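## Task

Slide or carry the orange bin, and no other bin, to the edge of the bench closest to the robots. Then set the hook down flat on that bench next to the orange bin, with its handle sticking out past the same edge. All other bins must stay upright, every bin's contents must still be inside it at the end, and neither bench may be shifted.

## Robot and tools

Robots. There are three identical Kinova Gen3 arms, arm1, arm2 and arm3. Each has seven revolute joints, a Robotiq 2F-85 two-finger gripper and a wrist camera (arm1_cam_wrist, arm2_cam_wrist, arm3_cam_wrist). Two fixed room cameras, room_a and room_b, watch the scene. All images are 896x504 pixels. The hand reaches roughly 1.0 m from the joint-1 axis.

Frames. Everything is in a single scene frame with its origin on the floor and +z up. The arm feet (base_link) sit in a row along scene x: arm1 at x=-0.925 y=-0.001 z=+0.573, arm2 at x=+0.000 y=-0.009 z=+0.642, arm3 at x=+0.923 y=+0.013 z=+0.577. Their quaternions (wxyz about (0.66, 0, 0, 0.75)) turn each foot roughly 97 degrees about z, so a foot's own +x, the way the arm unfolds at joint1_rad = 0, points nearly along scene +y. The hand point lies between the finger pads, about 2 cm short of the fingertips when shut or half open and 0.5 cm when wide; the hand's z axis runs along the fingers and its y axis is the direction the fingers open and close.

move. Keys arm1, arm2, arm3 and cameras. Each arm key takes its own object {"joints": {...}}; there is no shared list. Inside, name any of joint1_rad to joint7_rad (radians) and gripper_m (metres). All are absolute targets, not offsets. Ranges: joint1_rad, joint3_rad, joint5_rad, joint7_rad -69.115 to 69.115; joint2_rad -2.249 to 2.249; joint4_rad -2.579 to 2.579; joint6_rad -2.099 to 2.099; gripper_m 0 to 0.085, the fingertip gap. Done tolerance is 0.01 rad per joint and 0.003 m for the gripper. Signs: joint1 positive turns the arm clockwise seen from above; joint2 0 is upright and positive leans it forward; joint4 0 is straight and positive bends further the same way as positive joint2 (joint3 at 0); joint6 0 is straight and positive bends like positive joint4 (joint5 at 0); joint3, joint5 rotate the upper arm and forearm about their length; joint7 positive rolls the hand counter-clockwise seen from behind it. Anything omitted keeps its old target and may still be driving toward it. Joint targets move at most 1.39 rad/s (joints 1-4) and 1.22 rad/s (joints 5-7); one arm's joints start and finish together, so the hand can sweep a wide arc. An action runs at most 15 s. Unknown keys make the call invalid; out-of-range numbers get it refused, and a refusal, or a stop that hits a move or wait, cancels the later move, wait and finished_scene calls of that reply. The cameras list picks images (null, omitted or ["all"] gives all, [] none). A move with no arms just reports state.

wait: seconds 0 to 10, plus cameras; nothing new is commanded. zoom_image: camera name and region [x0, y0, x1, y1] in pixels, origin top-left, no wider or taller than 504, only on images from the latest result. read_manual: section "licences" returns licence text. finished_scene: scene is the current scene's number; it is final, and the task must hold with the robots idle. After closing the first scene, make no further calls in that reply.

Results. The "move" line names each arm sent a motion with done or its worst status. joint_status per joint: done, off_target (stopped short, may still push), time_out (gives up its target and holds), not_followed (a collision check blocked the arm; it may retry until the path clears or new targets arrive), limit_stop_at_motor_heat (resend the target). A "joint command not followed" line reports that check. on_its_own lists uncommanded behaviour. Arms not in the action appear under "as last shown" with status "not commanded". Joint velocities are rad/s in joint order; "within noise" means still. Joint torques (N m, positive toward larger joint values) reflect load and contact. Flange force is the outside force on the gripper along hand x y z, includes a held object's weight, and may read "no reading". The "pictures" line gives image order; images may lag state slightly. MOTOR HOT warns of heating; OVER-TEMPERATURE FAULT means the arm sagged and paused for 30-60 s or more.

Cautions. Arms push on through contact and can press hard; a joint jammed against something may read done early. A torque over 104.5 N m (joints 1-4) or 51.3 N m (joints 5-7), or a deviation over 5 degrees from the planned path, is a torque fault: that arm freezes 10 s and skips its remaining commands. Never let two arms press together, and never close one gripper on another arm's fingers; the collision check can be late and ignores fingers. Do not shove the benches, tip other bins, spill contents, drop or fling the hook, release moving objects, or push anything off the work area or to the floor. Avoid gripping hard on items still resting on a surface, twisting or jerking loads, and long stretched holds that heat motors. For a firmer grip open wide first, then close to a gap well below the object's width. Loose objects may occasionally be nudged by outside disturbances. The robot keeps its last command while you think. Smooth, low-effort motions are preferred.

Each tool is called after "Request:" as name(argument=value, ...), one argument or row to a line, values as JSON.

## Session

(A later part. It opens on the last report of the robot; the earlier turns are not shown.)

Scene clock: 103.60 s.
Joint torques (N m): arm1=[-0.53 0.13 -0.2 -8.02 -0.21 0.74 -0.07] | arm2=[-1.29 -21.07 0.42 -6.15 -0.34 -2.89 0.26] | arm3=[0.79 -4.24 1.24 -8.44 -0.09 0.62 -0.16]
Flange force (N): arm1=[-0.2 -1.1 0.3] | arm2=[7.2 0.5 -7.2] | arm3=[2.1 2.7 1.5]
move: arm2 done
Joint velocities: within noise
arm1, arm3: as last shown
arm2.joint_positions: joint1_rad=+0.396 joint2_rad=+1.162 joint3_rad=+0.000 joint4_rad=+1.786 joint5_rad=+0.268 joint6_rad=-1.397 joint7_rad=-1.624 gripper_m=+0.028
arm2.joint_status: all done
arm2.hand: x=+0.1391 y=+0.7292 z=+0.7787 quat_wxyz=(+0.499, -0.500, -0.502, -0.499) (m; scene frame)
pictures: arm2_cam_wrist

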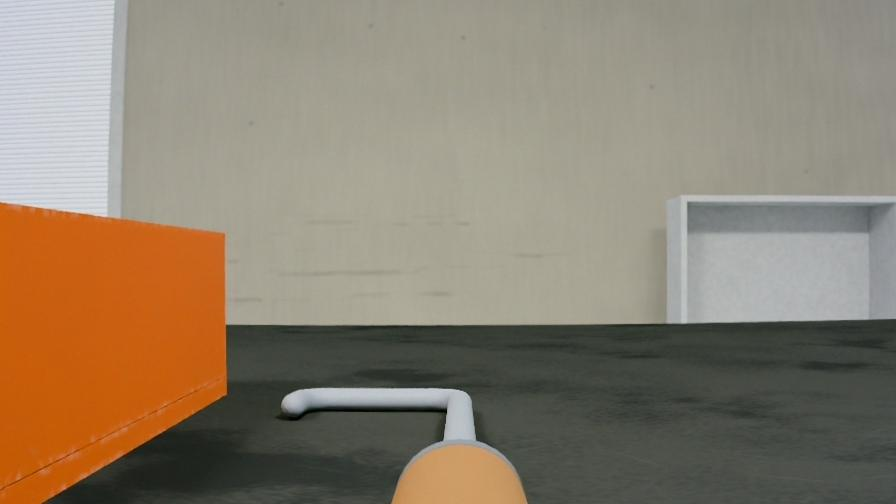

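Request:
move(
  arm2={"joints":{"gripper_m":0.07}},
  cameras=["arm2_cam_wrist"],
)

Request:
move(
  arm2={"joints":{"joint1_rad":0.4397,"joint2_rad":1.137,"joint4_rad":1.9883,"joint5_rad":0.3082,"joint6_rad":-1.5789,"joint7_rad":-1.577}},
  cameras=[],
)

Request:
move(
  arm2={"joints":{"joint1_rad":0.5005,"joint2_rad":1.152,"joint4_rad":2.1716,"joint5_rad":0.3765,"joint6_rad":-1.7663,"joint7_rad":-1.5044}},
)

Request:
zoom_image(
  camera="room_a",
  region=[480, 220, 640, 310],
)

Scene clock: 107.87 s.
Joint torques (N m): arm1=[-0.58 0.16 -0.18 -7.96 -0.24 0.76 -0.1] | arm2=[-1.42 -20.84 0.27 -6.28 -0.37 -2.93 0.14] | arm3=[0.78 -4.27 1.24 -8.45 -0.07 0.62 -0.14]
Flange force (N): arm1=[-0.3 -1.2 0.1] | arm2=[7.9 0.5 -7.8] | arm3=[2.1 2.8 1.5]
move: arm2 done
Joint velocities: within noise
arm1, arm3: as last shown
arm2.joint_positions: joint1_rad=+0.396 joint2_rad=+1.162 joint3_rad=+0.000 joint4_rad=+1.786 joint5_rad=+0.268 joint6_rad=-1.397 joint7_rad=-1.624 gripper_m=+0.070
arm2.joint_status: all done
arm2.hand: x=+0.1391 y=+0.7292 z=+0.7786 quat_wxyz=(+0.499, -0.500, -0.502, -0.499) (m; scene frame)
pictures: arm2_cam_wrist

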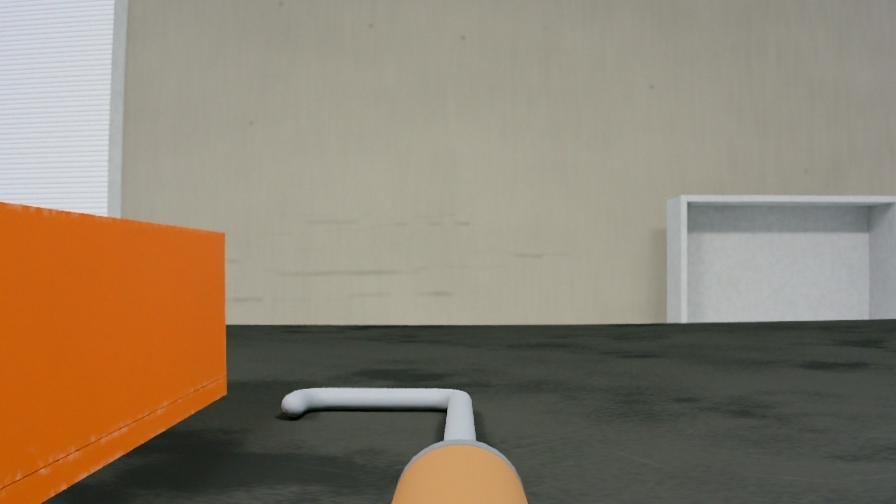

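Scene clock: 109.17 s.
Joint torques (N m): arm1=[-0.67 0.14 -0.26 -7.97 -0.19 0.79 -0.11] | arm2=[-1.43 -19.07 0.15 -4.82 -0.27 -2.9 0.19] | arm3=[0.77 -4.26 1.21 -8.45 -0.09 0.62 -0.16]
Flange force (N): arm1=[-0.4 -1.3 0.2] | arm2=[8.5 0.6 -6.9] | arm3=[2.1 2.7 1.5]
move: arm2 done
Joint velocities: within noise
arm1, arm3: as last shown
arm2.joint_positions: joint1_rad=+0.440 joint2_rad=+1.137 joint3_rad=+0.000 joint4_rad=+1.988 joint5_rad=+0.308 joint6_rad=-1.579 joint7_rad=-1.577 gripper_m=+0.070
arm2.joint_status: all done
arm2.hand: x=+0.1397 y=+0.6659 z=+0.7870 quat_wxyz=(+0.501, -0.497, -0.499, -0.502) (m; scene frame)
pictures: none
No camera images: "cameras" was empty.

Scene clock: 110.43 s.
Joint torques (N m): arm1=[-0.55 0.11 -0.33 -8 -0.24 0.77 -0.1] | arm2=[-1.39 -17.4 -0.01 -2.9 -0.06 -2.93 0.15] | arm3=[0.8 -4.27 1.2 -8.46 -0.11 0.62 -0.13]
Flange force (N): arm1=[-0.6 -1.5 0.2] | arm2=[9.0 0.8 -4.9] | arm3=[2.1 2.7 1.5]
move: arm2 done
Joint velocities: within noise
arm1, arm3: as last shown
arm2.joint_positions: joint1_rad=+0.500 joint2_rad=+1.152 joint3_rad=+0.000 joint4_rad=+2.172 joint5_rad=+0.376 joint6_rad=-1.766 joint7_rad=-1.504 gripper_m=+0.070
arm2.joint_status: all done
arm2.hand: x=+0.1400 y=+0.6013 z=+0.7881 quat_wxyz=(+0.502, -0.496, -0.499, -0.503) (m; scene frame)
pictures: arm1_cam_wrist, arm2_cam_wrist, arm3_cam_wrist, room_a, room_b

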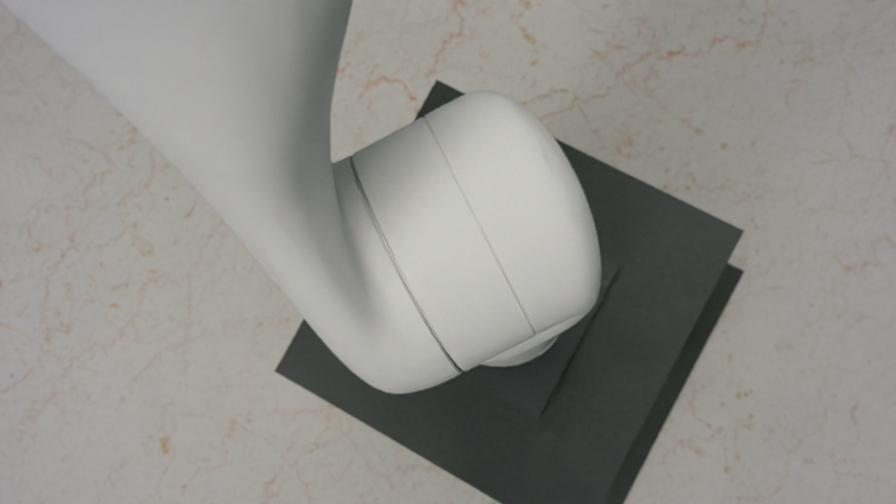

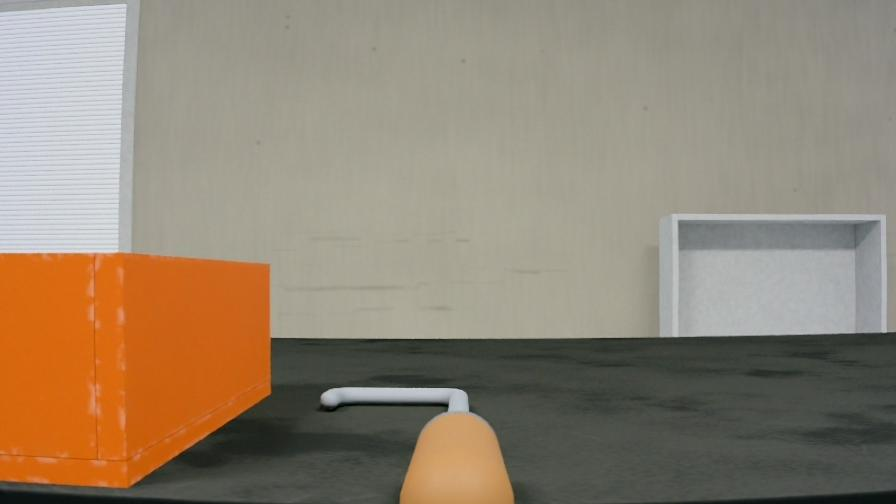

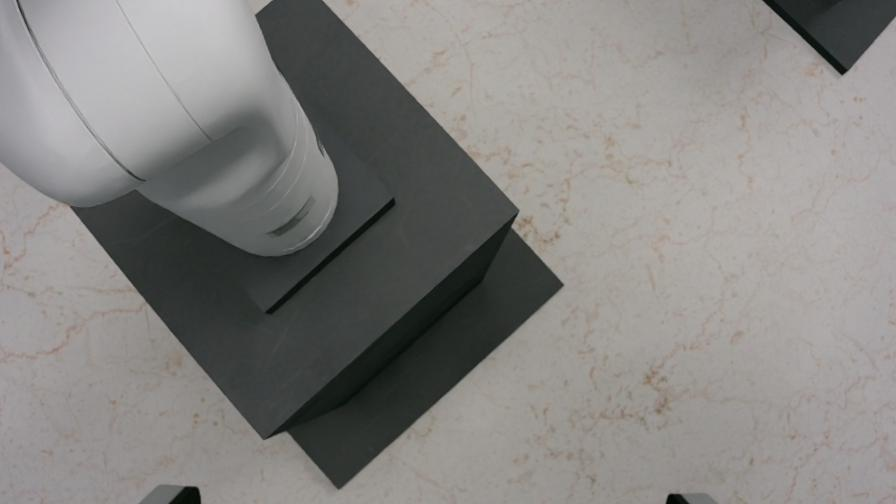

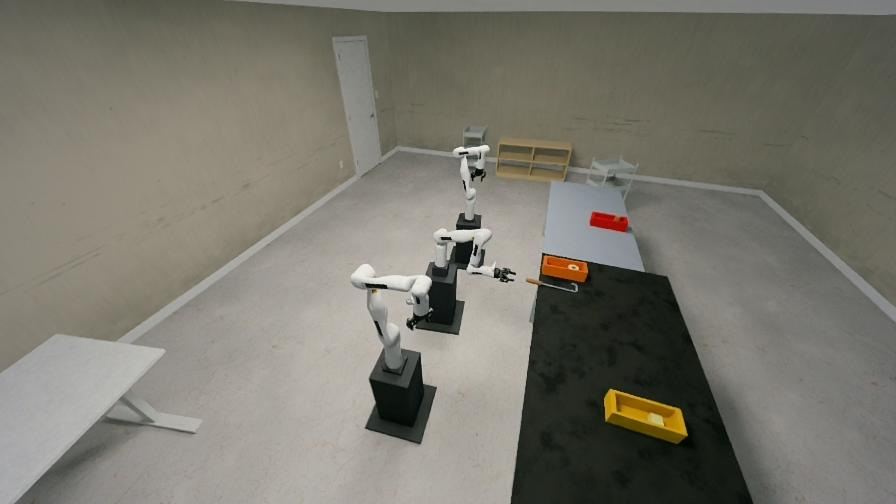

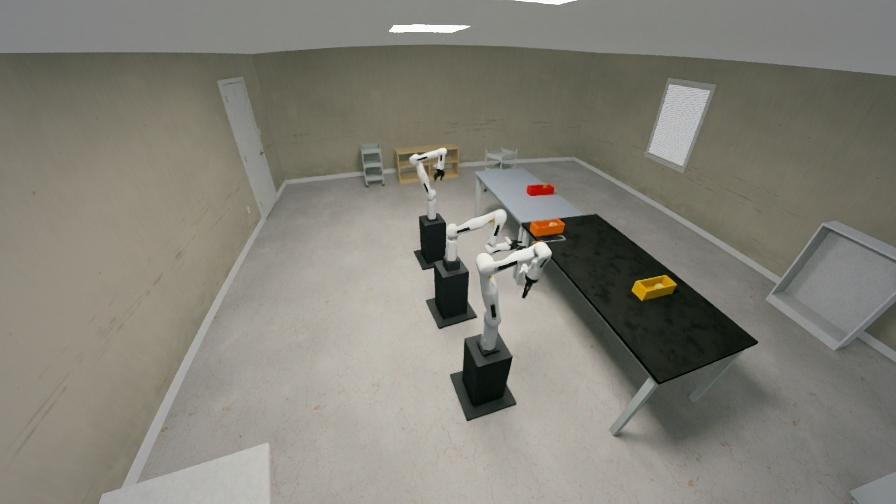

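Scaled by 3.150 from the camera's 896x504 image, which has a finer 1280x720 frame.

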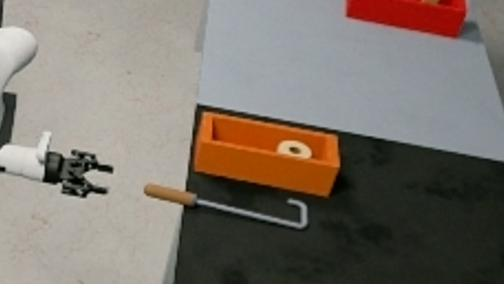

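Request:
wait(
  seconds=1.5,
  cameras=["arm2_cam_wrist"],
)

Request:
finished_scene(
  scene=2,
)

Scene clock: 112.70 s.
Joint torques (N m): arm1=[-0.57 0.13 -0.23 -8.08 -0.2 0.79 -0.08] | arm2=[-1.4 -17.39 0 -2.91 -0.05 -2.91 0.17] | arm3=[0.75 -4.31 1.21 -8.45 -0.08 0.61 -0.15]
Flange force (N): arm1=[-0.3 -1.2 0.6] | arm2=[9.1 0.8 -5.0] | arm3=[2.0 2.7 1.4]
Joint velocities: within noise
arm1.joint_positions: joint1_rad=+0.603 joint2_rad=-0.399 joint3_rad=-0.041 joint4_rad=+1.662 joint5_rad=+0.010 joint6_rad=+2.038 joint7_rad=+1.045 gripper_m=+0.085
arm1.joint_status: not commanded
arm1.hand: x=-0.8659 y=+0.0675 z=+1.0332 quat_wxyz=(+0.045, +0.296, -0.952, +0.068) (m; scene frame)
arm2.joint_positions: joint1_rad=+0.501 joint2_rad=+1.152 joint3_rad=+0.000 joint4_rad=+2.172 joint5_rad=+0.376 joint6_rad=-1.766 joint7_rad=-1.504 gripper_m=+0.070
arm2.joint_status: all done
arm2.hand: x=+0.1400 y=+0.6013 z=+0.7882 quat_wxyz=(+0.502, -0.496, -0.499, -0.503) (m; scene frame)
arm3.joint_positions: joint1_rad=+0.198 joint2_rad=-0.202 joint3_rad=-0.085 joint4_rad=+1.627 joint5_rad=-0.103 joint6_rad=+1.830 joint7_rad=+0.908 gripper_m=+0.085
arm3.joint_status: not commanded
arm3.hand: x=+0.9275 y=+0.2057 z=+1.0109 quat_wxyz=(+0.070, +0.427, -0.901, +0.031) (m; scene frame)
wait: 1.50 s; at rest from the start
pictures: arm2_cam_wrist

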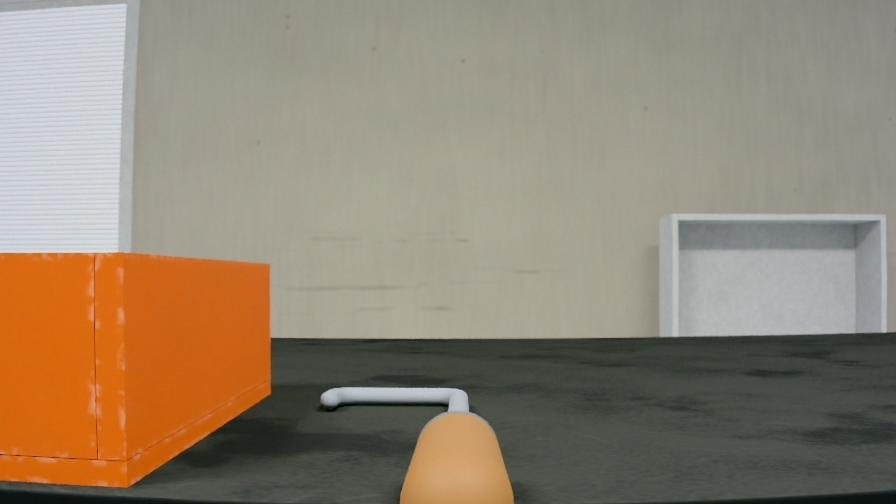

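The scene is finished: the task was done.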